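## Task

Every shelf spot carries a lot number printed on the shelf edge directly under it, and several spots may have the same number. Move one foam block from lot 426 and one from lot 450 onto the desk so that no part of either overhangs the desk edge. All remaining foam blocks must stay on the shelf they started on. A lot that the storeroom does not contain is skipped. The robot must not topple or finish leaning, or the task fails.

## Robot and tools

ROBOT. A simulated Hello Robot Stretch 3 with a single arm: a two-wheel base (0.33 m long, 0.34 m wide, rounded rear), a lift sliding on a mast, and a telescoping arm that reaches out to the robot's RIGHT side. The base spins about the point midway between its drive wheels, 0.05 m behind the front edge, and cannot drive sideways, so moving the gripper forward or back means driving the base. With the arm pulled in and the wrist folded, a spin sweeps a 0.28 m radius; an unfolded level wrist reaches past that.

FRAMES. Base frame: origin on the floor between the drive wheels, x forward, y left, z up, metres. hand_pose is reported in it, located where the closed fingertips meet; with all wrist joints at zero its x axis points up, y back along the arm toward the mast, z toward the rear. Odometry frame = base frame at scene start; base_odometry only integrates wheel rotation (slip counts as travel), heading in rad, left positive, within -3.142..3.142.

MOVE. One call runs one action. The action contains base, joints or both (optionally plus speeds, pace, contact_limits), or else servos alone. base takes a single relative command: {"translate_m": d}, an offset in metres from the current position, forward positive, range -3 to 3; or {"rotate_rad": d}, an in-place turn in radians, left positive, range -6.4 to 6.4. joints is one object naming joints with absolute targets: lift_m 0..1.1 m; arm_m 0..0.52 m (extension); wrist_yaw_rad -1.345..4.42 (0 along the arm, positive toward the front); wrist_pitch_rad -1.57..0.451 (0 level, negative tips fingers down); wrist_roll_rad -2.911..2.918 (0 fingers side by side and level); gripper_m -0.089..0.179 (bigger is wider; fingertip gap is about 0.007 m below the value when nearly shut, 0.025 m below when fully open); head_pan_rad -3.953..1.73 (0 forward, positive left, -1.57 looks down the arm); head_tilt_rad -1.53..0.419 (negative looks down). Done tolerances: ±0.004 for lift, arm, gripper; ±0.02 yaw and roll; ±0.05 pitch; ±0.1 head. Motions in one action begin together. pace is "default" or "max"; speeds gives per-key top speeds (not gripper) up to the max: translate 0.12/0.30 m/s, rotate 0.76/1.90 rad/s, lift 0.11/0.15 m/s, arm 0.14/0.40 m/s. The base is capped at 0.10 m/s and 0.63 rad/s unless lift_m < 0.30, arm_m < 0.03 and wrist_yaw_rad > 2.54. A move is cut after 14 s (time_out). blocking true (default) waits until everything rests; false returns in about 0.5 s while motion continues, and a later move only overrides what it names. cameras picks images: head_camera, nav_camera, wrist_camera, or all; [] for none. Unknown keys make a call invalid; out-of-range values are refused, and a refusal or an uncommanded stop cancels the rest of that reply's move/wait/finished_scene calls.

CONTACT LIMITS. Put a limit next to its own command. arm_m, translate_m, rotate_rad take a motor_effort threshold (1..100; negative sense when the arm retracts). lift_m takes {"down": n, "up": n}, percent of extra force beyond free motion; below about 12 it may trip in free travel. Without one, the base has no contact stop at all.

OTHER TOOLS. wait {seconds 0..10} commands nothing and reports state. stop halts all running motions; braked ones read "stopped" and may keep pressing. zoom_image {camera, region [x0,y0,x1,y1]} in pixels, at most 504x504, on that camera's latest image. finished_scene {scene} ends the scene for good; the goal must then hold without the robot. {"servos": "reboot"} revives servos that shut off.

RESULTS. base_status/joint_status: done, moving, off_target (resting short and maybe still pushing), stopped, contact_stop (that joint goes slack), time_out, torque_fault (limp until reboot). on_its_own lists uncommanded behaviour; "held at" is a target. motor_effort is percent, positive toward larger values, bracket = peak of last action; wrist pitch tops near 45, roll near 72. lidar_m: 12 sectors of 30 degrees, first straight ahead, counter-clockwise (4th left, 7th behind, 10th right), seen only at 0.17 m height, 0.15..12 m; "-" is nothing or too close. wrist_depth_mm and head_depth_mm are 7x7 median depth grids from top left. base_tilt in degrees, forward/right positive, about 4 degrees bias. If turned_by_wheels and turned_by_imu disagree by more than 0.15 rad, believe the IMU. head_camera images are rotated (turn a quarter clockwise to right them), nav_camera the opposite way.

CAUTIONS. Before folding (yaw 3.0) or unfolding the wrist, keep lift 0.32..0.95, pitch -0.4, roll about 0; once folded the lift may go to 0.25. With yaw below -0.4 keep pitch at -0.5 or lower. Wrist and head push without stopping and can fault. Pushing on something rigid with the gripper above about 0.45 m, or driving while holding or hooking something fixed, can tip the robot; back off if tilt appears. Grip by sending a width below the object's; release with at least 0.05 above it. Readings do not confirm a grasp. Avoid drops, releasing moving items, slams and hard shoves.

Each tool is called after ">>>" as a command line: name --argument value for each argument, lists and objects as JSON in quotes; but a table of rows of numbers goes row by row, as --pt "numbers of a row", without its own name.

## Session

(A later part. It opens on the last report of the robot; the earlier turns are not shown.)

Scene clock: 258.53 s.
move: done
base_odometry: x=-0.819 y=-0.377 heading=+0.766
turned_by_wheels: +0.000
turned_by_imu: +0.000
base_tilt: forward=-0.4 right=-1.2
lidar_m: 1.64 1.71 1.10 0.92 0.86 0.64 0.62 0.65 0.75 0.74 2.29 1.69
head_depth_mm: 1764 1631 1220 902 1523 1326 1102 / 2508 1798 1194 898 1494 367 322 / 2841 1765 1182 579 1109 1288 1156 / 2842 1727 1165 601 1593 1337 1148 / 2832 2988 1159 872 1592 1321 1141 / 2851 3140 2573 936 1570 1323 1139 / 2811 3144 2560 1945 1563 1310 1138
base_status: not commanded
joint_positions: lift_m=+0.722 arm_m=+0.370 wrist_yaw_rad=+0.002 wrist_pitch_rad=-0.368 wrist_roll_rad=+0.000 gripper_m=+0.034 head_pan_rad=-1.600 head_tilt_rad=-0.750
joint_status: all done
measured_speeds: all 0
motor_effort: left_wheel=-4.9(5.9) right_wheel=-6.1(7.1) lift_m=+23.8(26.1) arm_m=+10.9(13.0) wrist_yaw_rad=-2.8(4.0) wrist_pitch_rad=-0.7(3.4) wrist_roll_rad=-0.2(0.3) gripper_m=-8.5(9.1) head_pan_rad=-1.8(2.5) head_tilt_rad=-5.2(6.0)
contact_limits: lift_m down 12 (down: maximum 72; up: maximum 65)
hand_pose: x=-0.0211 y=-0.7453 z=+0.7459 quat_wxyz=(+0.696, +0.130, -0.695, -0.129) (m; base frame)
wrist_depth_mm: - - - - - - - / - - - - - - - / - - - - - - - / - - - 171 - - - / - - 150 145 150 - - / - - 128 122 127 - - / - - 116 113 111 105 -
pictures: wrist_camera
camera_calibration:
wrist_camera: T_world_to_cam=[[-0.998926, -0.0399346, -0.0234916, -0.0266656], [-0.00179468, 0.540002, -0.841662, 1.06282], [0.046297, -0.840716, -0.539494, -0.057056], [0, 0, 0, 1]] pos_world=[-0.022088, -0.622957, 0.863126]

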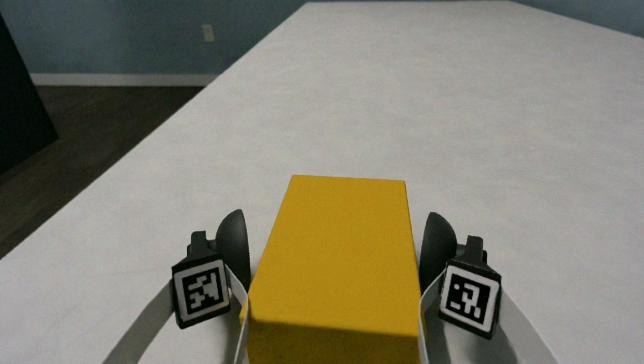

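>>> move --joints '{"gripper_m": 0.15}' --cameras '["wrist_camera"]'

>>> move --joints '{"lift_m": 0.85}' --cameras '["nav_camera"]'

>>> move --joints '{"arm_m": 0.0, "wrist_pitch_rad": -0.42}' --pace "max" --cameras '["nav_camera"]'

>>> move --joints '{"wrist_yaw_rad": 3.0}' --pace "max" --cameras '[]'

Scene clock: 268.57 s.
move: done
base_odometry: x=-0.819 y=-0.377 heading=+0.766
turned_by_wheels: +0.000
turned_by_imu: +0.000
base_tilt: forward=-0.2 right=-1.1
lidar_m: 1.64 1.71 1.10 0.92 0.85 0.64 0.62 0.65 0.75 0.74 2.29 1.70
head_depth_mm: 1753 1622 1205 902 1522 1335 1101 / 2532 1784 1198 896 819 367 322 / 2791 1758 1179 578 1111 1279 1149 / 2819 1721 1174 602 1587 1321 1147 / 2827 3008 1152 873 1594 1327 1141 / 2844 3174 2548 934 1575 1327 1142 / 2788 3104 2535 1933 1568 1313 1133
base_status: not commanded
joint_positions: lift_m=+0.722 arm_m=+0.370 wrist_yaw_rad=+0.002 wrist_pitch_rad=-0.382 wrist_roll_rad=+0.000 gripper_m=+0.150 head_pan_rad=-1.600 head_tilt_rad=-0.750
joint_status: all done
measured_speeds: all 0
motor_effort: left_wheel=-5.1(5.5) right_wheel=-4.7(6.2) lift_m=+29.7(30.1) arm_m=+11.8(12.7) wrist_yaw_rad=-1.5(3.2) wrist_pitch_rad=+1.7(1.8) wrist_roll_rad=-0.3(0.3) gripper_m=+0.4(82.9) head_pan_rad=-1.7(2.1) head_tilt_rad=-5.9(6.6)
contact_limits: lift_m down 12 (down: maximum 72; up: maximum 65)
hand_pose: x=-0.0211 y=-0.7438 z=+0.7429 quat_wxyz=(+0.695, +0.135, -0.694, -0.134) (m; base frame)
wrist_depth_mm: - - - - - - - / - - - - - - - / - - - - - - - / - - - 164 162 - - / - 146 - 139 140 141 - / - 126 118 117 117 124 - / - 119 119 117 111 - 111
pictures: wrist_camera
camera_calibration:
wrist_camera: T_world_to_cam=[[-0.998926, -0.0396174, -0.0240256, -0.0260435], [-0.00179125, 0.551173, -0.834389, 1.06227], [0.0462986, -0.83345, -0.550652, -0.0437324], [0, 0, 0, 1]] pos_world=[-0.022088, -0.622973, 0.861637]

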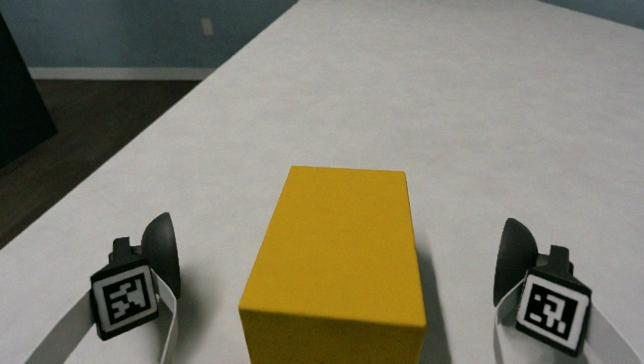

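Scene clock: 270.57 s.
move: done
base_odometry: x=-0.819 y=-0.377 heading=+0.766
turned_by_wheels: +0.000
turned_by_imu: +0.000
base_tilt: forward=-0.4 right=-1.2
lidar_m: 1.64 1.71 1.10 0.92 0.85 0.64 0.62 0.65 0.75 0.74 2.29 1.70
head_depth_mm: 1753 1614 1213 874 305 - - / 2545 1791 1138 349 339 1314 1162 / 2793 1765 507 831 1144 1306 1145 / 2834 1738 530 823 1590 1320 1148 / 2835 3006 1160 875 1577 1321 1144 / 2819 3091 2565 930 1561 1320 1139 / 2791 3136 2508 1926 1565 1310 1126
base_status: not commanded
joint_positions: lift_m=+0.850 arm_m=+0.370 wrist_yaw_rad=+0.002 wrist_pitch_rad=-0.383 wrist_roll_rad=+0.000 gripper_m=+0.150 head_pan_rad=-1.600 head_tilt_rad=-0.750
joint_status: all done
measured_speeds: all 0
motor_effort: left_wheel=-5.4(5.6) right_wheel=-5.7(5.9) lift_m=+29.4(32.9) arm_m=+10.9(12.2) wrist_yaw_rad=-2.3(3.5) wrist_pitch_rad=+1.9(2.0) wrist_roll_rad=-0.1(0.3) gripper_m=+0.9(1.2) head_pan_rad=-1.6(2.1) head_tilt_rad=-5.2(6.5)
hand_pose: x=-0.0211 y=-0.7437 z=+0.8707 quat_wxyz=(+0.695, +0.135, -0.694, -0.134) (m; base frame)
wrist_depth_mm: - - - - - - - / - - - - - - - / - - - - - - - / - - - - - - - / - - - - - 142 - / - 126 - - - 124 - / 112 119 - - - - 111
pictures: nav_camera (sideways)
camera_calibration:
nav_camera: T_world_to_cam=[[-0.00234738, -0.662222, 0.749304, -0.931601], [-0.999927, 0.0104586, 0.00611064, 0.0483361], [-0.0118833, -0.749235, -0.662198, 0.815033], [0, 0, 0, 1]] pos_world=[0.055831, -0.00678119, 1.23747]

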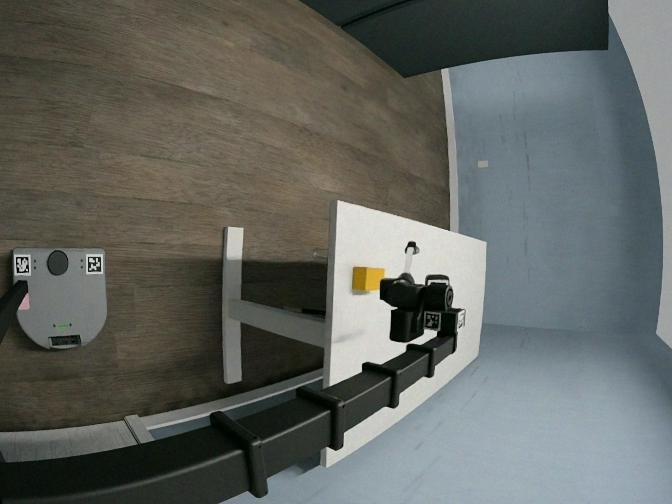

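Scene clock: 272.77 s.
move: done
base_odometry: x=-0.819 y=-0.377 heading=+0.766
turned_by_wheels: +0.000
turned_by_imu: +0.000
base_tilt: forward=-0.4 right=-1.1
lidar_m: 1.64 1.71 1.10 0.92 0.86 0.64 0.62 0.64 0.75 0.74 2.30 1.70
head_depth_mm: 1742 1632 1201 906 1529 1433 - / 2540 1786 1196 899 1576 - - / 2831 1765 1185 889 1044 1221 - / 2810 1725 1167 849 1594 327 - / 2808 2986 1156 875 1574 1262 1138 / 2821 3111 2587 933 1576 1321 1139 / 2843 3088 2546 1927 1571 1309 1131
base_status: not commanded
joint_positions: lift_m=+0.850 arm_m=+0.001 wrist_yaw_rad=+0.002 wrist_pitch_rad=-0.433 wrist_roll_rad=+0.000 gripper_m=+0.150 head_pan_rad=-1.600 head_tilt_rad=-0.750
joint_status: all done
measured_speeds: all 0
motor_effort: left_wheel=-4.9(5.7) right_wheel=-5.1(6.0) lift_m=+26.1(29.8) arm_m=-12.0(13.7) wrist_yaw_rad=-1.5(3.8) wrist_pitch_rad=+2.0(3.7) wrist_roll_rad=+0.1(0.3) gripper_m=+0.7(1.1) head_pan_rad=-1.7(1.9) head_tilt_rad=-5.3(6.4)
hand_pose: x=-0.0211 y=-0.3680 z=+0.8592 quat_wxyz=(+0.691, +0.153, -0.690, -0.152) (m; base frame)
wrist_depth_mm: - - - - - - - / - - - - - - - / - - - - - - - / - - - - - - - / - - - - - - - / - 126 - - - 124 - / 982 - - - - 954 111
pictures: nav_camera (sideways)
camera_calibration:
nav_camera: T_world_to_cam=[[-0.00235099, -0.662328, 0.74921, -0.931485], [-0.999927, 0.0104603, 0.00610956, 0.0483375], [-0.0118835, -0.749141, -0.662304, 0.815164], [0, 0, 0, 1]] pos_world=[0.055831, -0.00678058, 1.23747]

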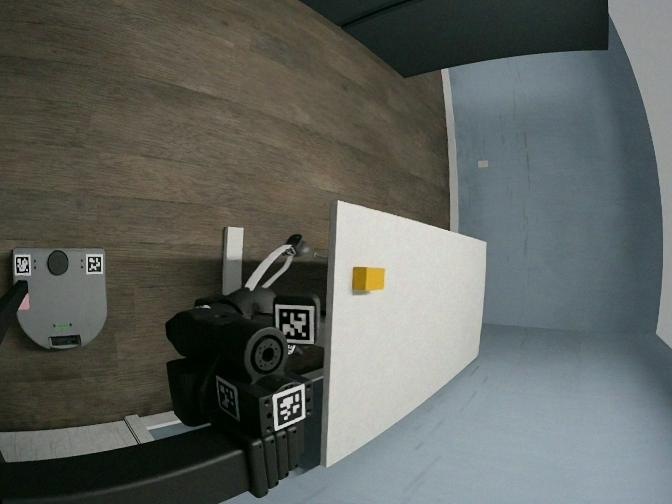

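Scene clock: 274.60 s.
move: done
base_odometry: x=-0.819 y=-0.377 heading=+0.766
turned_by_wheels: +0.000
turned_by_imu: +0.000
base_tilt: forward=-0.3 right=-1.2
lidar_m: 1.64 1.71 1.10 0.92 0.86 0.64 0.62 0.65 0.75 0.74 2.30 1.69
head_depth_mm: 1748 1630 1210 902 1515 1428 - / 2553 1796 1191 898 1574 - - / 2843 1761 1181 886 1142 1311 - / 2804 1733 1171 849 1597 1356 - / 2849 3022 1156 873 1578 1352 - / 2832 3095 2555 935 1570 1322 1104 / 2829 3143 2544 1939 1557 1308 1131
base_status: not commanded
joint_positions: lift_m=+0.850 arm_m=+0.001 wrist_yaw_rad=+2.997 wrist_pitch_rad=-0.433 wrist_roll_rad=+0.000 gripper_m=+0.150 head_pan_rad=-1.600 head_tilt_rad=-0.750
joint_status: all done
measured_speeds: all 0
motor_effort: left_wheel=-5.4(5.6) right_wheel=-5.4(5.9) lift_m=+29.9(29.9) arm_m=-8.6(11.7) wrist_yaw_rad=+2.7(6.5) wrist_pitch_rad=+2.0(2.1) wrist_roll_rad=-0.1(0.3) gripper_m=+1.0(1.1) head_pan_rad=-1.0(1.6) head_tilt_rad=-5.4(6.1)
hand_pose: x=+0.0108 y=+0.0746 z=+0.8592 quat_wxyz=(+0.202, +0.699, +0.102, +0.678) (m; base frame)
wrist_depth_mm: - 138 - - - - - / - 148 - - - - - / - 163 - - - - - / - 185 223 - - - - / 775 158 215 - - - - / - 126 245 - - 124 - / - - 288 - - 961 114
pictures: none
No camera images: "cameras" was empty.

>>> move --base '{"translate_m": 0.65}' --joints '{"lift_m": 0.28}' --pace "max" --cameras '[]'

>>> move --base '{"rotate_rad": -1.48}' --pace "max" --cameras '[]'

>>> move --base '{"translate_m": 2.74}' --pace "max" --cameras '[]'

>>> move --base '{"rotate_rad": 1.48}' --joints '{"head_pan_rad": 0, "head_tilt_rad": -0.4}' --pace "max" --cameras '["nav_camera"]'

Scene clock: 296.20 s.
move: done
base_odometry: x=-0.351 y=+0.073 heading=+0.766
turned_by_wheels: +0.000
turned_by_imu: +0.000
base_tilt: forward=-0.3 right=-1.2
lidar_m: 1.00 1.04 1.34 0.89 1.22 1.31 1.27 1.09 1.41 3.37 1.40 1.03
head_depth_mm: 2836 1818 1419 1969 1628 1353 1166 / 2857 3078 2700 2018 1601 1359 1158 / 2824 3194 2652 2010 1609 1342 1156 / 2847 3226 2595 1996 1599 1329 1146 / 2840 3161 2569 1961 1592 1332 1141 / 2837 3134 2543 1947 1578 1309 1141 / 2839 3136 2549 1932 1561 1313 1132
base_status: done
joint_positions: lift_m=+0.280 arm_m=+0.001 wrist_yaw_rad=+2.998 wrist_pitch_rad=-0.434 wrist_roll_rad=+0.000 gripper_m=+0.150 head_pan_rad=-1.600 head_tilt_rad=-0.750
joint_status: all done
measured_speeds: all 0
motor_effort: left_wheel=+4.8(11.2) right_wheel=+3.4(16.4) lift_m=+28.4(29.5) arm_m=+5.8(5.8) wrist_yaw_rad=+1.7(3.5) wrist_pitch_rad=+2.1(2.2) wrist_roll_rad=-0.3(0.3) gripper_m=+0.7(1.1) head_pan_rad=-0.2(1.3) head_tilt_rad=-3.9(5.7)
hand_pose: x=+0.0107 y=+0.0745 z=+0.2891 quat_wxyz=(+0.202, +0.699, +0.102, +0.678) (m; base frame)
wrist_depth_mm: - 138 - - - - - / - 148 - 958 - - - / 847 164 787 869 854 837 836 / 714 189 223 695 683 680 670 / 585 158 215 574 575 574 565 / 501 125 245 302 487 124 472 / 112 256 261 265 429 416 114
pictures: none
No camera images: "cameras" was empty.

Scene clock: 298.27 s.
move: done
base_odometry: x=-0.351 y=+0.073 heading=-0.714
turned_by_wheels: -1.480
turned_by_imu: -1.451
base_tilt: forward=-0.2 right=-1.2
lidar_m: 3.35 1.26 1.01 1.00 1.09 1.35 0.88 1.22 1.28 1.27 1.09 1.41
head_depth_mm: 1027 1155 1310 1520 1627 1359 1164 / 1037 1165 1329 1542 1620 1356 1158 / 1047 1176 1339 1558 1599 1342 1157 / 1056 1186 1354 1594 1600 1343 1151 / 1070 1209 1378 1637 1586 1325 1144 / 1096 1235 1422 1663 1571 1320 1134 / 1101 1250 1438 1699 1553 1317 1134
base_status: done
joint_positions: lift_m=+0.280 arm_m=+0.001 wrist_yaw_rad=+2.998 wrist_pitch_rad=-0.434 wrist_roll_rad=+0.000 gripper_m=+0.150 head_pan_rad=-1.600 head_tilt_rad=-0.750
joint_status: not commanded
measured_speeds: all 0
motor_effort: left_wheel=+4.8(15.1) right_wheel=-8.4(14.6) lift_m=+25.4(28.2) arm_m=-0.9(6.3) wrist_yaw_rad=+0.7(2.8) wrist_pitch_rad=+2.1(2.2) wrist_roll_rad=+0.3(0.3) gripper_m=+0.7(1.0) head_pan_rad=+0.1(0.7) head_tilt_rad=-3.9(4.7)
hand_pose: x=+0.0107 y=+0.0745 z=+0.2891 quat_wxyz=(+0.202, +0.699, +0.102, +0.678) (m; base frame)
wrist_depth_mm: 973 138 - - - 951 - / - 148 - - - - - / 891 164 833 861 869 846 845 / 715 188 222 691 678 677 672 / 585 159 215 569 567 572 563 / 509 126 244 302 490 124 475 / 112 255 261 264 429 415 114
pictures: none
No camera images: "cameras" was empty.

Scene clock: 308.90 s.
move: done
base_odometry: x=+1.720 y=-1.721 heading=-0.714
turned_by_wheels: +0.000
turned_by_imu: +0.002
base_tilt: forward=-0.4 right=-1.2
lidar_m: 0.69 0.75 1.14 0.85 0.74 1.07 3.57 1.93 1.36 1.63 0.88 0.70
head_depth_mm: 1336 1490 1685 1888 1632 1360 1171 / 1337 1497 1698 1911 1620 1354 1158 / 1356 1513 1731 1937 1601 1348 1156 / 1374 1530 1762 1918 1594 1334 1146 / 1386 1552 1780 1938 1584 1328 1144 / 1403 1568 1813 1944 1570 1317 1139 / 1383 1528 1654 1720 1563 1315 1132
base_status: done
joint_positions: lift_m=+0.280 arm_m=+0.001 wrist_yaw_rad=+2.998 wrist_pitch_rad=-0.434 wrist_roll_rad=+0.000 gripper_m=+0.150 head_pan_rad=-1.600 head_tilt_rad=-0.750
joint_status: not commanded
measured_speeds: all 0
motor_effort: left_wheel=+6.0(12.1) right_wheel=+1.4(13.5) lift_m=+24.8(25.8) arm_m=-7.8(13.2) wrist_yaw_rad=+2.0(3.4) wrist_pitch_rad=+2.1(2.3) wrist_roll_rad=+0.1(0.4) gripper_m=+0.9(1.0) head_pan_rad=+1.2(1.3) head_tilt_rad=-2.0(4.5)
hand_pose: x=+0.0106 y=+0.0745 z=+0.2891 quat_wxyz=(+0.202, +0.699, +0.102, +0.678) (m; base frame)
wrist_depth_mm: - 138 - - - - - / - 148 - - - - - / - 163 825 872 852 843 823 / 713 189 222 684 680 679 670 / 583 159 215 571 564 571 565 / 505 126 244 304 491 124 471 / 113 255 261 264 427 414 114
pictures: none
No camera images: "cameras" was empty.

Scene clock: 311.03 s.
move: done
base_odometry: x=+1.720 y=-1.721 heading=+0.766
turned_by_wheels: +1.480
turned_by_imu: +1.452
base_tilt: forward=-0.2 right=-1.3
lidar_m: 2.11 0.73 0.94 2.77 1.63 1.36 1.63 0.97 0.72 0.70 0.72 1.01
head_depth_mm: 1777 1880 1981 1976 1941 1752 1434 / 1774 1888 2019 2151 2282 1804 1423 / 1795 1889 2017 2145 2293 1800 1416 / 1773 1900 2017 2159 2312 1783 1406 / 1789 1893 2022 2176 2298 1764 1403 / 1791 1908 2023 2175 2274 1717 1361 / 866 882 899 924 947 972 1001
base_status: done
joint_positions: lift_m=+0.280 arm_m=+0.001 wrist_yaw_rad=+2.998 wrist_pitch_rad=-0.434 wrist_roll_rad=+0.000 gripper_m=+0.150 head_pan_rad=+0.008 head_tilt_rad=-0.395
joint_status: all done
measured_speeds: all 0
motor_effort: left_wheel=-5.5(14.9) right_wheel=+6.5(14.6) lift_m=+24.7(25.5) arm_m=-12.1(13.1) wrist_yaw_rad=+1.1(2.8) wrist_pitch_rad=+2.1(2.2) wrist_roll_rad=+0.0(0.2) gripper_m=+0.8(1.0) head_pan_rad=-3.3(5.8) head_tilt_rad=-1.8(5.7)
hand_pose: x=+0.0106 y=+0.0745 z=+0.2891 quat_wxyz=(+0.202, +0.699, +0.102, +0.678) (m; base frame)
wrist_depth_mm: - 137 - - - - - / - 148 - - - - - / 899 164 835 860 855 839 800 / 712 189 222 695 693 679 661 / 587 158 214 578 574 567 562 / 505 125 244 303 489 124 471 / 112 255 261 265 429 417 114
pictures: nav_camera (sideways)
camera_calibration:
nav_camera: T_world_to_cam=[[0.359834, 0.0197655, 0.932807, -1.17311], [0.0231441, -0.999657, 0.0122541, 0.0340735], [0.932729, 0.0171795, -0.360168, 0.416336], [0, 0, 0, 1]] pos_world=[0.0330067, 0.0500965, 1.24382]

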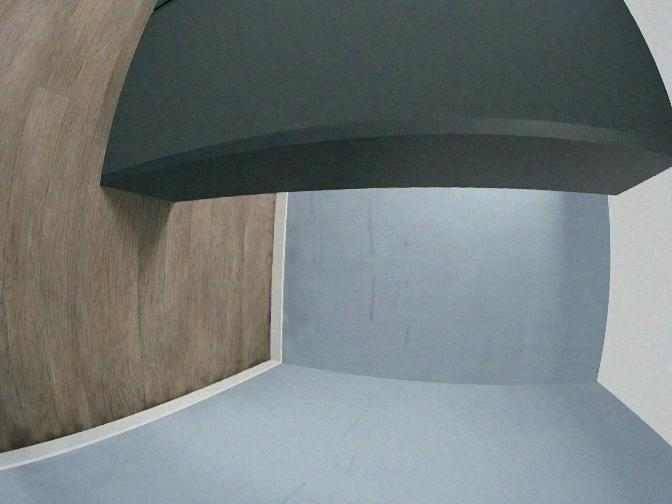

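>>> move --base '{"translate_m": 1.67}' --pace "max" --cameras '[]'

>>> move --base '{"rotate_rad": -1.6}' --joints '{"head_pan_rad": -1.6, "head_tilt_rad": -0.75}' --pace "max" --cameras '["nav_camera"]'

>>> move --base '{"translate_m": -1.0}' --pace "max" --cameras '["nav_camera", "head_camera"]'

Scene clock: 333.53 s.
move: done
base_odometry: x=+2.924 y=-0.563 heading=+0.766
turned_by_wheels: +0.000
turned_by_imu: +0.001
base_tilt: forward=-0.3 right=-1.2
lidar_m: 0.46 0.48 0.66 1.95 1.39 0.62 2.65 1.01 0.75 0.73 0.64 0.47
head_depth_mm: 354 377 403 433 467 508 556 / 355 377 403 434 469 509 557 / 354 378 404 434 469 511 557 / 355 378 404 434 469 510 558 / 356 378 404 433 469 511 559 / 356 379 405 434 470 511 560 / 356 379 405 435 471 512 560
base_status: done
joint_positions: lift_m=+0.280 arm_m=+0.001 wrist_yaw_rad=+2.998 wrist_pitch_rad=-0.434 wrist_roll_rad=+0.000 gripper_m=+0.150 head_pan_rad=+0.000 head_tilt_rad=-0.401
joint_status: not commanded
measured_speeds: all 0
motor_effort: left_wheel=+3.4(13.5) right_wheel=+2.2(13.8) lift_m=+26.2(27.1) arm_m=-3.4(9.9) wrist_yaw_rad=+1.5(3.0) wrist_pitch_rad=+2.1(2.2) wrist_roll_rad=+0.1(0.3) gripper_m=+0.1(1.2) head_pan_rad=-2.8(3.9) head_tilt_rad=+1.8(3.8)
hand_pose: x=+0.0106 y=+0.0745 z=+0.2891 quat_wxyz=(+0.202, +0.699, +0.102, +0.678) (m; base frame)
wrist_depth_mm: - 137 - - - - 513 / - 148 - - - - 511 / 802 164 831 861 854 755 519 / 703 189 221 696 683 674 508 / 591 158 215 573 568 566 528 / 505 125 244 303 491 124 467 / 113 254 260 264 423 412 114
pictures: none
No camera images: "cameras" was empty.

Scene clock: 335.70 s.
move: done
base_odometry: x=+2.924 y=-0.563 heading=-0.834
turned_by_wheels: -1.600
turned_by_imu: -1.569
base_tilt: forward=-0.3 right=-1.2
lidar_m: 0.73 0.64 0.48 0.46 0.48 0.66 1.89 1.29 0.62 2.73 1.02 0.75
head_depth_mm: 774 764 753 746 864 1277 1159 / 2694 3015 1066 1048 1032 1116 1157 / 2744 3098 2608 1978 1547 1335 1149 / 2749 3068 2594 1972 1576 1329 1148 / 2699 3124 2567 1953 1576 1328 1142 / 2737 3036 2552 1919 1566 1318 1133 / 2328 2321 2306 1922 1561 1316 1136
base_status: done
joint_positions: lift_m=+0.280 arm_m=+0.001 wrist_yaw_rad=+2.998 wrist_pitch_rad=-0.434 wrist_roll_rad=+0.000 gripper_m=+0.150 head_pan_rad=-1.607 head_tilt_rad=-0.755
joint_status: all done
measured_speeds: all 0
motor_effort: left_wheel=+5.0(14.9) right_wheel=-7.9(14.5) lift_m=+26.2(26.9) arm_m=-11.8(12.7) wrist_yaw_rad=+1.2(2.6) wrist_pitch_rad=+2.1(2.2) wrist_roll_rad=+0.0(0.5) gripper_m=+0.8(1.1) head_pan_rad=+3.0(5.2) head_tilt_rad=+0.8(8.3)
hand_pose: x=+0.0106 y=+0.0745 z=+0.2891 quat_wxyz=(+0.202, +0.699, +0.102, +0.678) (m; base frame)
wrist_depth_mm: 436 138 456 460 478 490 502 / 472 148 490 504 522 531 538 / 516 163 516 542 - - - / - 180 189 - - 635 646 / 571 150 215 578 569 567 563 / 504 126 245 300 487 124 469 / 113 257 261 264 428 414 114
pictures: nav_camera (sideways)
camera_calibration:
nav_camera: T_world_to_cam=[[-0.00734281, -0.66584, 0.746059, -0.927356], [-0.999826, 0.0176866, 0.00594447, 0.0485572], [-0.0171533, -0.745885, -0.665854, 0.819813], [0, 0, 0, 1]] pos_world=[0.0558019, -0.00684269, 1.23745]

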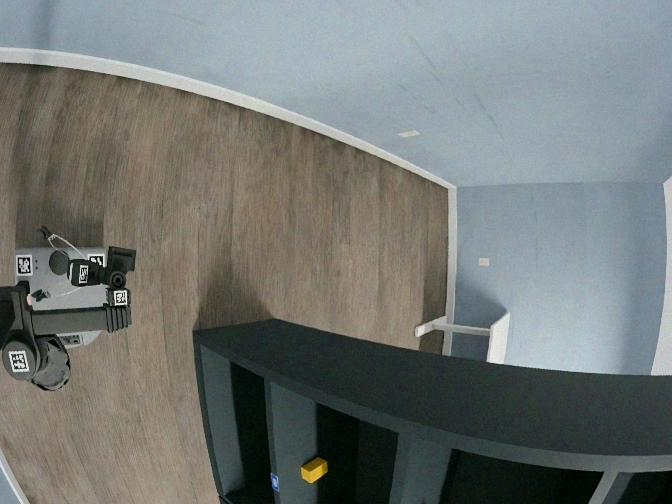

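Scene clock: 340.40 s.
move: done
base_odometry: x=+2.252 y=+0.177 heading=-0.834
turned_by_wheels: +0.000
turned_by_imu: -0.001
base_tilt: forward=-0.3 right=-1.2
lidar_m: 1.72 0.66 0.49 0.47 0.49 0.68 1.93 1.23 0.56 0.69 0.93 0.86
head_depth_mm: 472 496 565 665 933 1247 1168 / 681 666 599 694 788 1186 1158 / 818 871 624 1094 920 1100 1155 / 813 868 615 1149 938 1261 1154 / 813 867 608 1148 931 1250 1137 / 813 867 601 1135 920 1243 1130 / 807 868 622 1138 919 1237 1136
base_status: done
joint_positions: lift_m=+0.280 arm_m=+0.001 wrist_yaw_rad=+2.998 wrist_pitch_rad=-0.434 wrist_roll_rad=+0.000 gripper_m=+0.150 head_pan_rad=-1.600 head_tilt_rad=-0.750
joint_status: not commanded
measured_speeds: all 0
motor_effort: left_wheel=+1.5(13.2) right_wheel=-9.1(15.0) lift_m=+27.4(27.5) arm_m=-11.2(13.0) wrist_yaw_rad=+1.7(2.8) wrist_pitch_rad=+2.1(2.2) wrist_roll_rad=-0.2(0.3) gripper_m=+0.5(1.5) head_pan_rad=+3.0(4.2) head_tilt_rad=+3.2(3.8)
hand_pose: x=+0.0106 y=+0.0745 z=+0.2891 quat_wxyz=(+0.202, +0.699, +0.102, +0.678) (m; base frame)
wrist_depth_mm: 445 137 465 477 490 498 508 / 483 149 501 513 530 536 545 / 531 164 194 - - - - / - 180 190 - - 646 651 / 590 149 216 574 572 564 565 / 506 125 245 302 490 124 471 / 112 254 260 265 428 418 114
pictures: head_camera (sideways), nav_camera (sideways)
camera_calibration:
head_camera: T_world_to_cam=[[-0.0276893, 0.642681, -0.765633, 1.01155], [0.996727, -0.0404449, -0.0699968, 0.0846194], [-0.0759516, -0.765066, -0.639458, 0.788218], [0, 0, 0, 1]] pos_world=[0.00353296, -0.0436413, 1.28443]
nav_camera: T_world_to_cam=[[-0.00214473, -0.662121, 0.749394, -0.931724], [-0.999931, 0.0101013, 0.00606317, 0.0483944], [-0.0115844, -0.749329, -0.662097, 0.814889], [0, 0, 0, 1]] pos_world=[0.0558327, -0.00678263, 1.23747]

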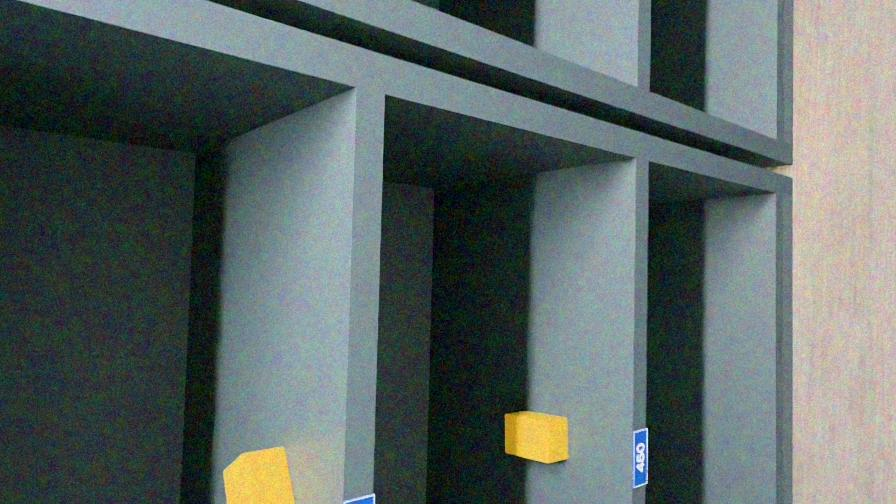

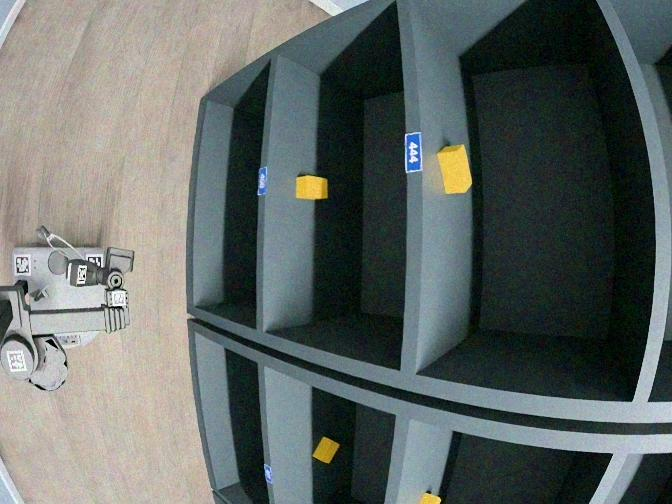

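>>> zoom_image --camera "head_camera" --region '[580, 404, 700, 504]'

>>> zoom_image --camera "nav_camera" --region '[230, 420, 450, 504]'

Scaled by 4.200 from the camera's 896x504 image, which has a finer 1280x720 frame.

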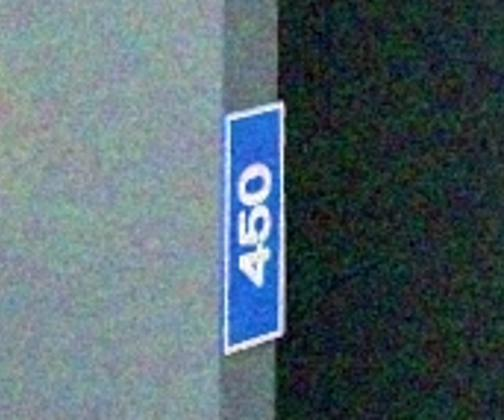

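Scaled by 2.291 from the camera's 672x504 image, which has a finer 792x594 frame.

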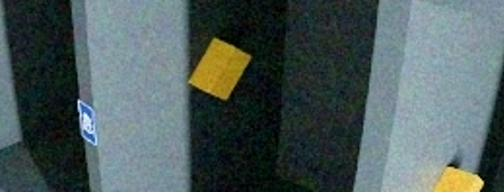

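>>> move --base '{"translate_m": 0.25}' --joints '{"lift_m": 0.6, "wrist_pitch_rad": -0.4}' --pace "max" --cameras '[]'

>>> move --joints '{"wrist_yaw_rad": 0, "gripper_m": 0.175, "wrist_pitch_rad": -0.38}' --pace "max" --cameras '["wrist_camera", "head_camera"]'

>>> zoom_image --camera "wrist_camera" --region '[230, 60, 430, 220]'

Scene clock: 371.73 s.
move: done
base_odometry: x=+2.420 y=-0.008 heading=-0.834
turned_by_wheels: +0.000
turned_by_imu: +0.000
base_tilt: forward=-0.3 right=-1.3
lidar_m: 1.47 0.66 0.48 0.47 0.49 0.67 1.92 1.39 0.68 0.99 0.68 1.52
head_depth_mm: 820 890 639 1085 954 1087 1165 / 819 878 629 1145 957 1270 1163 / 817 874 623 1152 947 1270 1155 / 814 868 613 1151 929 1260 1150 / 812 866 611 1143 932 1242 1143 / 814 868 628 1148 927 1241 1146 / 813 866 623 1138 922 1206 1136
base_status: done
joint_positions: lift_m=+0.600 arm_m=+0.001 wrist_yaw_rad=+2.998 wrist_pitch_rad=-0.420 wrist_roll_rad=+0.000 gripper_m=+0.150 head_pan_rad=-1.600 head_tilt_rad=-0.750
joint_status: all done
measured_speeds: all 0
motor_effort: left_wheel=+0.3(13.8) right_wheel=+3.0(10.5) lift_m=+26.0(32.4) arm_m=-9.9(11.4) wrist_yaw_rad=+2.1(2.9) wrist_pitch_rad=+3.1(5.5) wrist_roll_rad=+0.0(0.3) gripper_m=+0.7(1.1) head_pan_rad=+2.1(3.1) head_tilt_rad=+2.6(3.0)
hand_pose: x=+0.0109 y=+0.0763 z=+0.6123 quat_wxyz=(+0.197, +0.700, +0.097, +0.680) (m; base frame)
wrist_depth_mm: 437 137 460 473 484 495 504 / 484 147 503 515 529 536 541 / 525 162 196 553 - - - / - 179 187 - - - - / - 148 207 - - 142 - / - 126 230 - - 124 826 / 740 742 279 761 773 733 114
pictures: none
No camera images: "cameras" was empty.

Scene clock: 373.57 s.
move: done
base_odometry: x=+2.420 y=-0.008 heading=-0.834
turned_by_wheels: +0.000
turned_by_imu: +0.000
base_tilt: forward=-0.2 right=-1.2
lidar_m: 1.47 0.66 0.48 0.47 0.48 0.67 1.92 1.39 0.68 0.99 0.68 1.52
head_depth_mm: 818 891 636 1080 958 1086 1168 / 819 883 628 1157 949 1270 1167 / 816 871 622 1153 950 1265 1153 / 813 873 615 1147 934 1255 485 / 815 870 608 1145 933 1245 1119 / 812 868 627 1143 923 1246 1132 / 810 868 622 1135 917 1208 1128
base_status: not commanded
joint_positions: lift_m=+0.600 arm_m=+0.001 wrist_yaw_rad=+0.003 wrist_pitch_rad=-0.401 wrist_roll_rad=+0.000 gripper_m=+0.175 head_pan_rad=-1.600 head_tilt_rad=-0.750
joint_status: all done
measured_speeds: all 0
motor_effort: left_wheel=+0.5(1.0) right_wheel=+3.5(3.9) lift_m=+23.2(25.2) arm_m=-9.1(10.7) wrist_yaw_rad=-3.5(7.0) wrist_pitch_rad=+3.5(5.1) wrist_roll_rad=-0.2(0.3) gripper_m=+0.4(81.2) head_pan_rad=+1.9(2.9) head_tilt_rad=+2.1(2.9)
hand_pose: x=-0.0208 y=-0.3720 z=+0.6165 quat_wxyz=(+0.693, +0.142, -0.692, -0.140) (m; base frame)
wrist_depth_mm: - - - - - - - / - - - - - - - / - - - - - - - / - - - - - - - / - 146 - - - 880 - / - 140 - - - - - / 117 669 - - - - 107
pictures: head_camera (sideways), wrist_camera
camera_calibration:
head_camera: T_world_to_cam=[[-0.0276893, 0.642681, -0.765633, 1.01155], [0.996727, -0.0404449, -0.0699968, 0.0846194], [-0.0759516, -0.765066, -0.639458, 0.788218], [0, 0, 0, 1]] pos_world=[0.00353296, -0.0436413, 1.28443]
wrist_camera: T_world_to_cam=[[-0.998883, -0.0402824, -0.0247114, -0.0139498], [-0.00249853, 0.567188, -0.823585, 0.751163], [0.047192, -0.822603, -0.566655, 0.210448], [0, 0, 0, 1]] pos_world=[-0.0219889, -0.253497, 0.737553]

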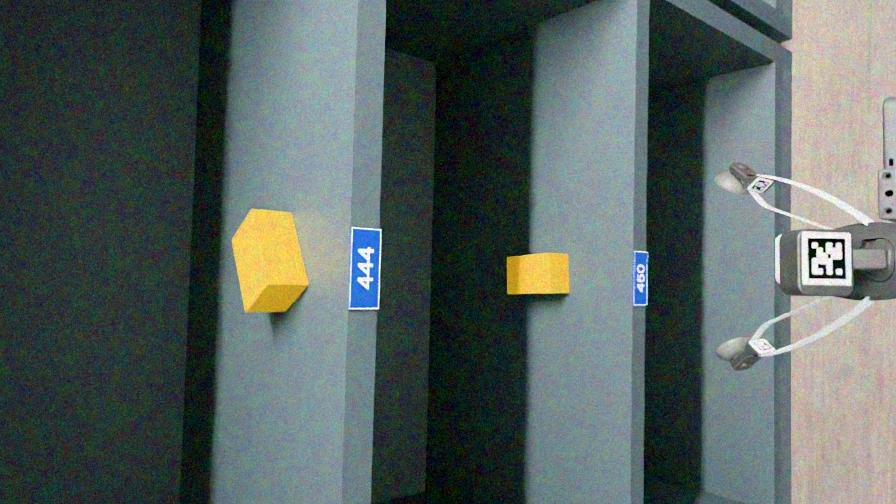

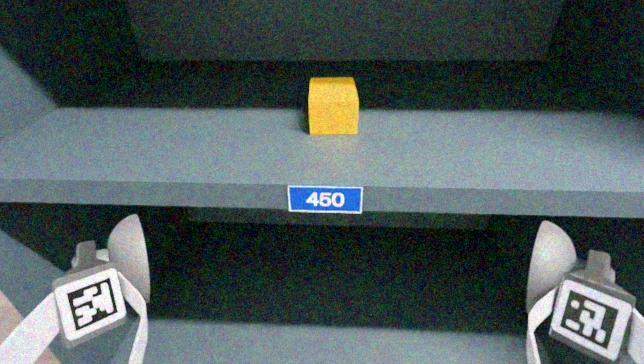

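Scaled by 2.520.

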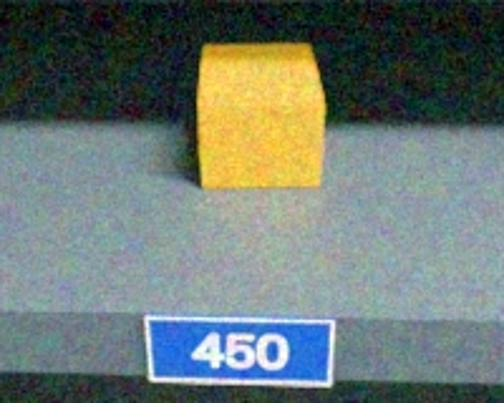

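>>> move --joints '{"lift_m": 0.55, "arm_m": 0.32}' --contact_limits '{"arm_m": 30}' --cameras '["wrist_camera"]'

Scene clock: 388.13 s.
move: done
base_odometry: x=+2.420 y=-0.008 heading=-0.834
turned_by_wheels: +0.000
turned_by_imu: +0.000
base_tilt: forward=-0.2 right=-1.2
lidar_m: 1.47 0.66 0.48 0.47 0.49 0.67 1.92 1.39 0.68 0.99 0.68 1.52
head_depth_mm: 817 890 639 1087 955 1085 1165 / 817 879 629 1147 950 1268 1137 / 817 873 622 1150 707 574 505 / 816 873 612 1150 671 1228 1146 / 814 871 609 1152 919 1249 1144 / 813 870 629 1144 925 1242 1133 / 810 865 622 1136 921 1209 1126
base_status: not commanded
joint_positions: lift_m=+0.550 arm_m=+0.320 wrist_yaw_rad=+0.003 wrist_pitch_rad=-0.401 wrist_roll_rad=+0.000 gripper_m=+0.175 head_pan_rad=-1.600 head_tilt_rad=-0.750
joint_status: all done
measured_speeds: all 0
motor_effort: left_wheel=+0.4(0.9) right_wheel=+2.8(3.9) lift_m=+28.5(32.4) arm_m=+12.9(14.9) wrist_yaw_rad=-2.7(4.2) wrist_pitch_rad=+3.3(3.5) wrist_roll_rad=-0.1(0.3) gripper_m=+0.2(1.3) head_pan_rad=+1.5(2.2) head_tilt_rad=+1.6(2.5)
contact_limits: arm_m 30 (drawing in: default 31, maximum 55; extending or still: default 39, maximum 69)
hand_pose: x=-0.0209 y=-0.6915 z=+0.5666 quat_wxyz=(+0.693, +0.142, -0.692, -0.140) (m; base frame)
wrist_depth_mm: 396 395 390 389 383 380 376 / - - - - - - 396 / 316 327 325 322 318 317 313 / 273 273 270 - 265 263 261 / 224 214 213 154 217 217 223 / 118 141 177 133 180 179 178 / 117 159 159 144 157 157 106
pictures: wrist_camera
camera_calibration:
wrist_camera: T_world_to_cam=[[-0.998892, -0.0400779, -0.0246582, -0.0279725], [-0.00239908, 0.566712, -0.823913, 0.891236], [0.0469948, -0.822941, -0.56618, -0.0811737], [0, 0, 0, 1]] pos_world=[-0.0219886, -0.572996, 0.687652]

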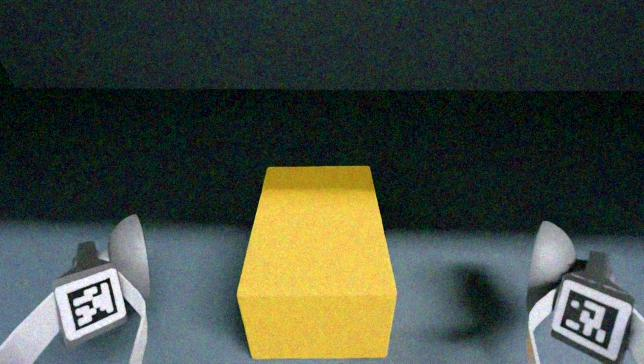

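>>> move --joints '{"gripper_m": 0.03}' --cameras '["wrist_camera"]'

>>> move --joints '{"lift_m": 0.61}' --cameras '["wrist_camera"]'

>>> move --joints '{"arm_m": 0.0}' --speeds '{"arm_m": 0.25}' --cameras '["wrist_camera"]'

Scene clock: 396.83 s.
move: done
base_odometry: x=+2.420 y=-0.008 heading=-0.834
turned_by_wheels: +0.000
turned_by_imu: +0.000
base_tilt: forward=-0.4 right=-1.2
lidar_m: 1.47 0.66 0.48 0.47 0.49 0.67 1.92 1.39 0.68 0.99 0.68 1.52
head_depth_mm: 821 891 638 1077 955 1085 1160 / 818 882 629 1155 954 1274 1135 / 816 872 622 1148 705 572 504 / 817 870 612 1149 670 1225 1146 / 812 868 608 1146 928 1248 1143 / 812 867 630 1141 926 1246 1140 / 812 866 622 1144 921 1210 1130
base_status: not commanded
joint_positions: lift_m=+0.550 arm_m=+0.320 wrist_yaw_rad=+0.003 wrist_pitch_rad=-0.401 wrist_roll_rad=+0.000 gripper_m=+0.031 head_pan_rad=-1.600 head_tilt_rad=-0.750
joint_status: all done
measured_speeds: all 0
motor_effort: left_wheel=+0.1(0.7) right_wheel=+2.7(4.0) lift_m=+24.3(25.9) arm_m=+12.3(13.5) wrist_yaw_rad=-2.6(4.2) wrist_pitch_rad=+3.3(3.5) wrist_roll_rad=+0.0(0.3) gripper_m=-12.1(83.2) head_pan_rad=+0.1(1.3) head_tilt_rad=+1.0(2.1)
contact_limits: arm_m 30 (drawing in: default 31, maximum 55; extending or still: default 39, maximum 69)
hand_pose: x=-0.0209 y=-0.6915 z=+0.5666 quat_wxyz=(+0.693, +0.142, -0.692, -0.140) (m; base frame)
wrist_depth_mm: 398 394 395 393 383 380 378 / - - - - - - 399 / 315 328 325 322 319 315 314 / 272 272 270 - 265 263 262 / 222 222 161 155 154 216 216 / 189 188 129 135 128 184 184 / 168 110 158 145 153 153 160
pictures: wrist_camera
camera_calibration:
wrist_camera: T_world_to_cam=[[-0.998892, -0.0400779, -0.0246582, -0.0279725], [-0.00239908, 0.566712, -0.823913, 0.891236], [0.0469948, -0.822941, -0.56618, -0.0811737], [0, 0, 0, 1]] pos_world=[-0.0219886, -0.572996, 0.687652]

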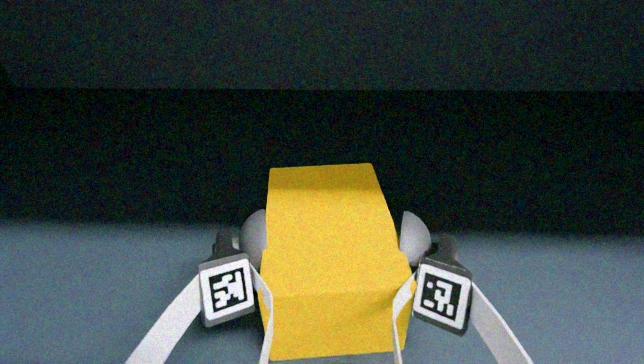

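Scene clock: 398.20 s.
move: done
base_odometry: x=+2.420 y=-0.008 heading=-0.834
turned_by_wheels: +0.000
turned_by_imu: +0.000
base_tilt: forward=-0.3 right=-1.1
lidar_m: 1.47 0.66 0.48 0.47 0.49 0.67 1.92 1.39 0.68 0.99 0.68 1.52
head_depth_mm: 820 890 638 1080 956 1084 1166 / 818 883 631 1157 951 1238 424 / 817 872 622 1155 616 525 1108 / 814 871 612 1146 629 1253 1148 / 812 869 607 1143 932 1244 1145 / 816 870 629 1146 928 1242 1143 / 812 864 622 1137 921 1217 1131
base_status: not commanded
joint_positions: lift_m=+0.610 arm_m=+0.320 wrist_yaw_rad=+0.003 wrist_pitch_rad=-0.401 wrist_roll_rad=+0.000 gripper_m=+0.031 head_pan_rad=-1.600 head_tilt_rad=-0.750
joint_status: all done
measured_speeds: all 0
motor_effort: left_wheel=+0.2(0.7) right_wheel=+3.0(4.1) lift_m=+27.7(31.1) arm_m=+11.7(12.6) wrist_yaw_rad=-4.0(4.2) wrist_pitch_rad=+3.4(3.5) wrist_roll_rad=+0.1(0.3) gripper_m=-12.4(12.8) head_pan_rad=-0.1(1.0) head_tilt_rad=+1.9(2.2)
contact_limits: arm_m 30 (drawing in: default 31, maximum 55; extending or still: default 39, maximum 69)
hand_pose: x=-0.0209 y=-0.6915 z=+0.6266 quat_wxyz=(+0.693, +0.142, -0.692, -0.140) (m; base frame)
wrist_depth_mm: 400 398 393 392 387 382 376 / - - - - - - 399 / - - - - - - - / - - - - - - - / 311 309 155 155 154 303 300 / 263 271 129 135 129 257 255 / 229 100 216 145 213 218 222
pictures: wrist_camera
camera_calibration:
wrist_camera: T_world_to_cam=[[-0.998892, -0.0400779, -0.0246582, -0.026493], [-0.00239908, 0.566712, -0.823913, 0.940671], [0.0469948, -0.822941, -0.56618, -0.0472029], [0, 0, 0, 1]] pos_world=[-0.0219886, -0.572996, 0.747652]

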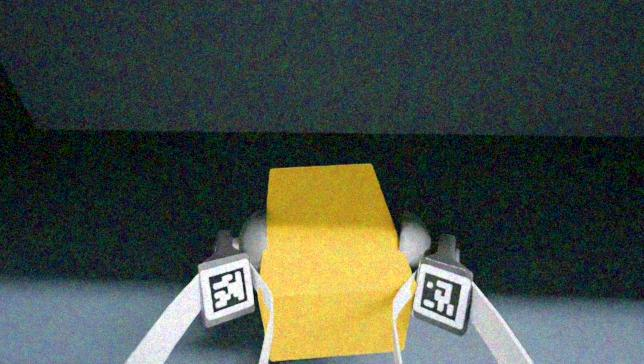

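Scene clock: 401.50 s.
move: done
base_odometry: x=+2.420 y=-0.008 heading=-0.834
turned_by_wheels: +0.000
turned_by_imu: +0.000
base_tilt: forward=-0.1 right=-1.2
lidar_m: 1.47 0.66 0.48 0.47 0.49 0.67 1.92 1.39 0.68 0.99 0.68 1.52
head_depth_mm: 822 887 637 1084 956 1087 1170 / 820 882 629 1161 952 1267 1159 / 817 871 622 1154 944 1254 1158 / 814 872 615 1145 933 676 480 / 812 867 609 1149 934 1247 1123 / 813 866 629 1147 927 1243 1138 / 815 863 624 1141 921 1207 1135
base_status: not commanded
joint_positions: lift_m=+0.610 arm_m=+0.001 wrist_yaw_rad=+0.003 wrist_pitch_rad=-0.401 wrist_roll_rad=+0.000 gripper_m=+0.031 head_pan_rad=-1.600 head_tilt_rad=-0.750
joint_status: all done
measured_speeds: all 0
motor_effort: left_wheel=+0.3(1.0) right_wheel=+2.6(4.0) lift_m=+26.3(28.0) arm_m=-12.7(14.9) wrist_yaw_rad=-2.2(4.8) wrist_pitch_rad=+3.4(3.5) wrist_roll_rad=+0.1(0.3) gripper_m=-12.2(13.1) head_pan_rad=-0.2(0.8) head_tilt_rad=+1.4(2.1)
hand_pose: x=-0.0209 y=-0.3721 z=+0.6266 quat_wxyz=(+0.693, +0.142, -0.692, -0.140) (m; base frame)
wrist_depth_mm: - - - - - - - / - - - - - - - / - - - - - - - / - - - - - - - / - - 154 155 148 - - / - - 129 134 128 756 - / 788 100 - 143 144 115 -
pictures: wrist_camera
camera_calibration:
wrist_camera: T_world_to_cam=[[-0.998892, -0.0400779, -0.0246582, -0.0136881], [-0.00239908, 0.566712, -0.823913, 0.759607], [0.0469948, -0.822941, -0.56618, 0.215727], [0, 0, 0, 1]] pos_world=[-0.0219886, -0.253496, 0.747652]

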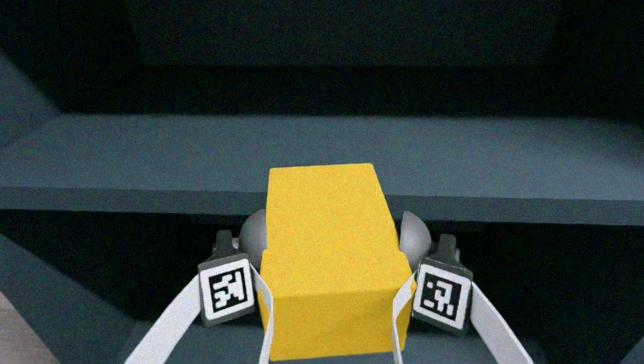

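>>> move --base '{"translate_m": 0.75}' --joints '{"wrist_yaw_rad": 1.5, "lift_m": 0.85}' --pace "max" --speeds '{"wrist_yaw_rad": 0.8}' --cameras '[]'

>>> move --base '{"rotate_rad": -1.597}' --joints '{"head_pan_rad": -0.3, "head_tilt_rad": -0.5}' --pace "max" --cameras '["nav_camera"]'

Scene clock: 433.33 s.
move: done
base_odometry: x=+2.924 y=-0.563 heading=-0.834
turned_by_wheels: +0.000
turned_by_imu: +0.000
base_tilt: forward=-0.3 right=-1.1
lidar_m: 0.73 0.64 0.48 0.46 0.48 0.66 1.89 1.29 0.62 2.73 1.02 0.75
head_depth_mm: 795 781 767 755 852 1345 - / 2723 3028 2433 1077 1059 - - / 2777 3114 2632 1991 1564 309 - / 2732 3115 2615 1976 1588 1276 - / 2765 3107 2595 1972 1582 1321 297 / 2719 3057 2566 1939 1573 1316 283 / 2250 2270 2270 1938 1558 1345 -
base_status: done
joint_positions: lift_m=+0.850 arm_m=+0.001 wrist_yaw_rad=+1.497 wrist_pitch_rad=-0.401 wrist_roll_rad=+0.000 gripper_m=+0.031 head_pan_rad=-1.600 head_tilt_rad=-0.750
joint_status: all done
measured_speeds: all 0
motor_effort: left_wheel=+4.7(9.9) right_wheel=+4.3(10.7) lift_m=+23.9(33.2) arm_m=-7.1(11.3) wrist_yaw_rad=+2.1(5.4) wrist_pitch_rad=+3.4(3.5) wrist_roll_rad=-0.2(0.3) gripper_m=-11.9(12.9) head_pan_rad=-1.6(2.4) head_tilt_rad=+0.2(1.9)
hand_pose: x=+0.2046 y=-0.1623 z=+0.8666 quat_wxyz=(+0.604, +0.575, -0.411, +0.369) (m; base frame)
wrist_depth_mm: - - - - - - - / - - - - - - - / - - - - - - - / - - - - - - - / - - 153 155 148 - - / - - 129 135 128 - - / - 100 - 144 155 - -
pictures: none
No camera images: "cameras" was empty.

Scene clock: 436.80 s.
move: done
base_odometry: x=+2.924 y=-0.563 heading=-2.430
turned_by_wheels: -1.597
turned_by_imu: -1.571
base_tilt: forward=-0.6 right=-1.2
lidar_m: 2.83 1.04 0.76 0.73 0.65 0.48 0.46 0.48 0.65 1.79 1.28 0.62
head_depth_mm: 697 1027 1098 794 1266 997 1247 / 494 527 581 668 1204 962 1243 / 604 630 657 688 731 813 918 / 792 837 890 948 1018 1094 1187 / 2758 2987 3162 2950 2066 1585 1297 / 2708 2877 3147 2850 2048 1580 1297 / 2599 2827 3020 2863 2023 1577 1288
base_status: done
joint_positions: lift_m=+0.850 arm_m=+0.001 wrist_yaw_rad=+1.497 wrist_pitch_rad=-0.401 wrist_roll_rad=+0.000 gripper_m=+0.031 head_pan_rad=-0.299 head_tilt_rad=-0.499
joint_status: all done
measured_speeds: all 0
motor_effort: left_wheel=+7.7(12.7) right_wheel=-10.5(13.4) lift_m=+25.1(25.9) arm_m=-12.2(12.8) wrist_yaw_rad=+0.9(3.9) wrist_pitch_rad=+3.4(3.5) wrist_roll_rad=+0.2(0.3) gripper_m=-12.2(12.7) head_pan_rad=-3.2(5.0) head_tilt_rad=-4.2(7.5)
hand_pose: x=+0.2046 y=-0.1623 z=+0.8666 quat_wxyz=(+0.604, +0.575, -0.411, +0.369) (m; base frame)
wrist_depth_mm: - - - - - - - / - - - - - - - / - - - - - - - / - - - - - - - / - - 155 155 148 - - / - - 130 135 128 - - / - 109 - 145 144 105 -
pictures: nav_camera (sideways)
camera_calibration:
nav_camera: T_world_to_cam=[[0.439817, -0.117789, 0.89033, -1.1182], [-0.278631, -0.96034, 0.0105905, 0.0380608], [0.853771, -0.252732, -0.455193, 0.540434], [0, 0, 0, 1]] pos_world=[0.0409995, 0.0414244, 1.24116]

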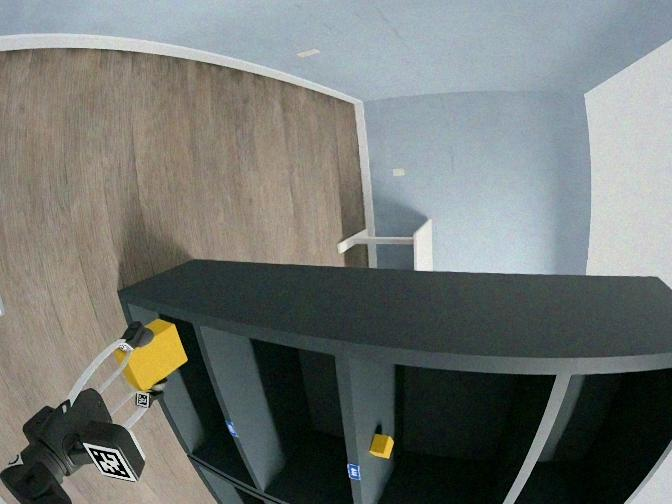

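>>> move --base '{"translate_m": 1.35}' --pace "max" --cameras '[]'

>>> move --base '{"translate_m": 1.0}' --joints '{"head_pan_rad": -1.6, "head_tilt_rad": -0.75}' --pace "max" --cameras '["nav_camera"]'

Scene clock: 461.13 s.
move: time_out
base_odometry: x=+1.901 y=-1.445 heading=-2.430
turned_by_wheels: +0.000
turned_by_imu: +0.001
base_tilt: forward=-0.3 right=-1.2
lidar_m: 1.95 1.03 0.75 0.73 0.76 1.03 1.80 0.44 0.48 1.32 2.38 1.63
head_depth_mm: 1866 2050 2183 1886 2105 1635 1323 / 1800 1966 2082 1677 2080 1626 1319 / 1759 1910 2026 1650 1984 1601 1314 / 1699 1833 1968 2193 1992 1611 1301 / 1640 1779 1933 2114 2053 1584 1304 / 1586 1712 1866 2032 2038 1592 1296 / 1551 1665 1817 1957 2032 1572 1290
base_status: translate_m time_out (by the wheels' count: +1.3504 of +1.3500)
joint_positions: lift_m=+0.850 arm_m=+0.001 wrist_yaw_rad=+1.497 wrist_pitch_rad=-0.401 wrist_roll_rad=+0.000 gripper_m=+0.031 head_pan_rad=-0.300 head_tilt_rad=-0.500
joint_status: not commanded
measured_speeds: all 0
motor_effort: left_wheel=-0.1(12.2) right_wheel=+0.3(10.6) lift_m=+27.8(28.5) arm_m=-1.8(10.9) wrist_yaw_rad=+1.2(3.7) wrist_pitch_rad=+3.3(3.5) wrist_roll_rad=-0.2(0.3) gripper_m=-12.3(12.8) head_pan_rad=-2.9(3.9) head_tilt_rad=+1.0(5.4)
hand_pose: x=+0.2046 y=-0.1623 z=+0.8666 quat_wxyz=(+0.604, +0.575, -0.411, +0.369) (m; base frame)
wrist_depth_mm: - - - - - - - / - - - - - - - / - - - - - - - / - - - - - - - / - - 155 155 154 - - / - - 129 135 128 - - / - 110 - 144 154 - -
pictures: none
No camera images: "cameras" was empty.

not run: a stop that you did not command came earlier in this reply.

>>> move --base '{"translate_m": 1.22}' --joints '{"head_pan_rad": -1.6, "head_tilt_rad": -0.75}' --pace "max" --cameras '["nav_camera", "head_camera"]'

Scene clock: 481.50 s.
move: done
base_odometry: x=+0.977 y=-2.241 heading=-2.430
turned_by_wheels: +0.000
turned_by_imu: +0.000
base_tilt: forward=-0.4 right=-1.2
lidar_m: 0.74 0.77 0.75 0.73 0.76 1.03 1.57 1.60 2.20 1.15 0.70 0.77
head_depth_mm: 3355 3530 2683 2027 1643 1458 - / 3365 3629 2672 2014 1617 - - / 3193 3464 2635 1982 1607 308 - / 3268 3394 1290 950 1515 1251 - / 3222 1711 1160 877 1463 1286 306 / 3327 1689 1144 869 1452 1290 283 / 2318 1651 1131 861 955 1168 -
base_status: done
joint_positions: lift_m=+0.850 arm_m=+0.001 wrist_yaw_rad=+1.497 wrist_pitch_rad=-0.401 wrist_roll_rad=+0.000 gripper_m=+0.031 head_pan_rad=-1.600 head_tilt_rad=-0.751
joint_status: all done
measured_speeds: all 0
motor_effort: left_wheel=+2.8(11.7) right_wheel=+6.8(10.9) lift_m=+28.9(30.4) arm_m=+8.2(8.3) wrist_yaw_rad=+1.9(3.8) wrist_pitch_rad=+3.3(3.5) wrist_roll_rad=+0.0(0.3) gripper_m=-12.0(12.9) head_pan_rad=+3.3(4.6) head_tilt_rad=+0.6(9.4)
hand_pose: x=+0.2046 y=-0.1623 z=+0.8666 quat_wxyz=(+0.604, +0.575, -0.411, +0.369) (m; base frame)
wrist_depth_mm: - - - - - - - / - - - - - - - / - - - - - - - / - - - - - - - / - - 153 155 148 - - / - - 129 135 128 - - / - 109 - 145 154 - -
pictures: head_camera (sideways), nav_camera (sideways)
camera_calibration:
head_camera: T_world_to_cam=[[-0.0275105, 0.643276, -0.76514, 1.01094], [0.996724, -0.0405833, -0.0699567, 0.0845618], [-0.0760534, -0.764558, -0.640053, 0.789007], [0, 0, 0, 1]] pos_world=[0.00353321, -0.0436382, 1.28443]
nav_camera: T_world_to_cam=[[-0.00229733, -0.662703, 0.748879, -0.931077], [-0.999928, 0.0103464, 0.00608831, 0.0483636], [-0.0117829, -0.748811, -0.662679, 0.815625], [0, 0, 0, 1]] pos_world=[0.0558316, -0.00677867, 1.23747]

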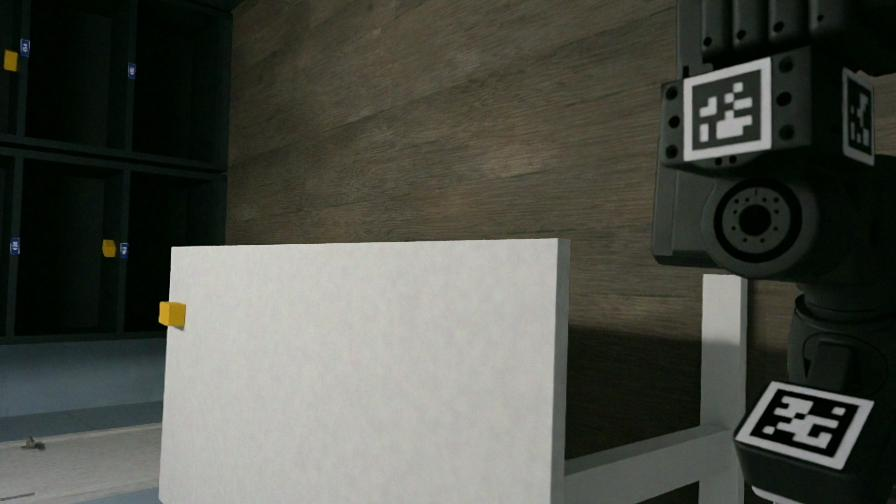

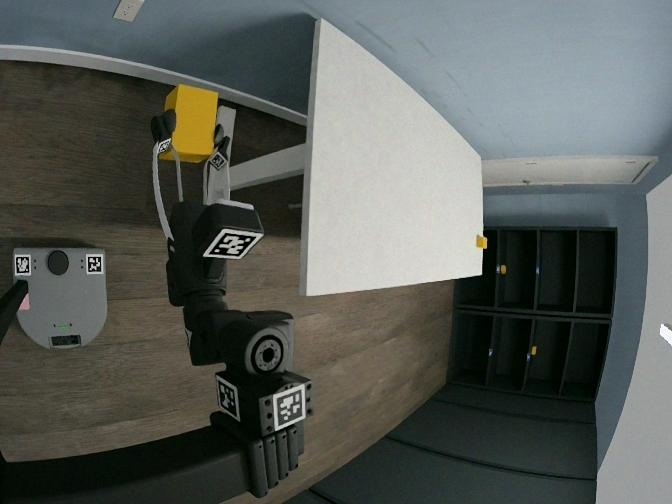

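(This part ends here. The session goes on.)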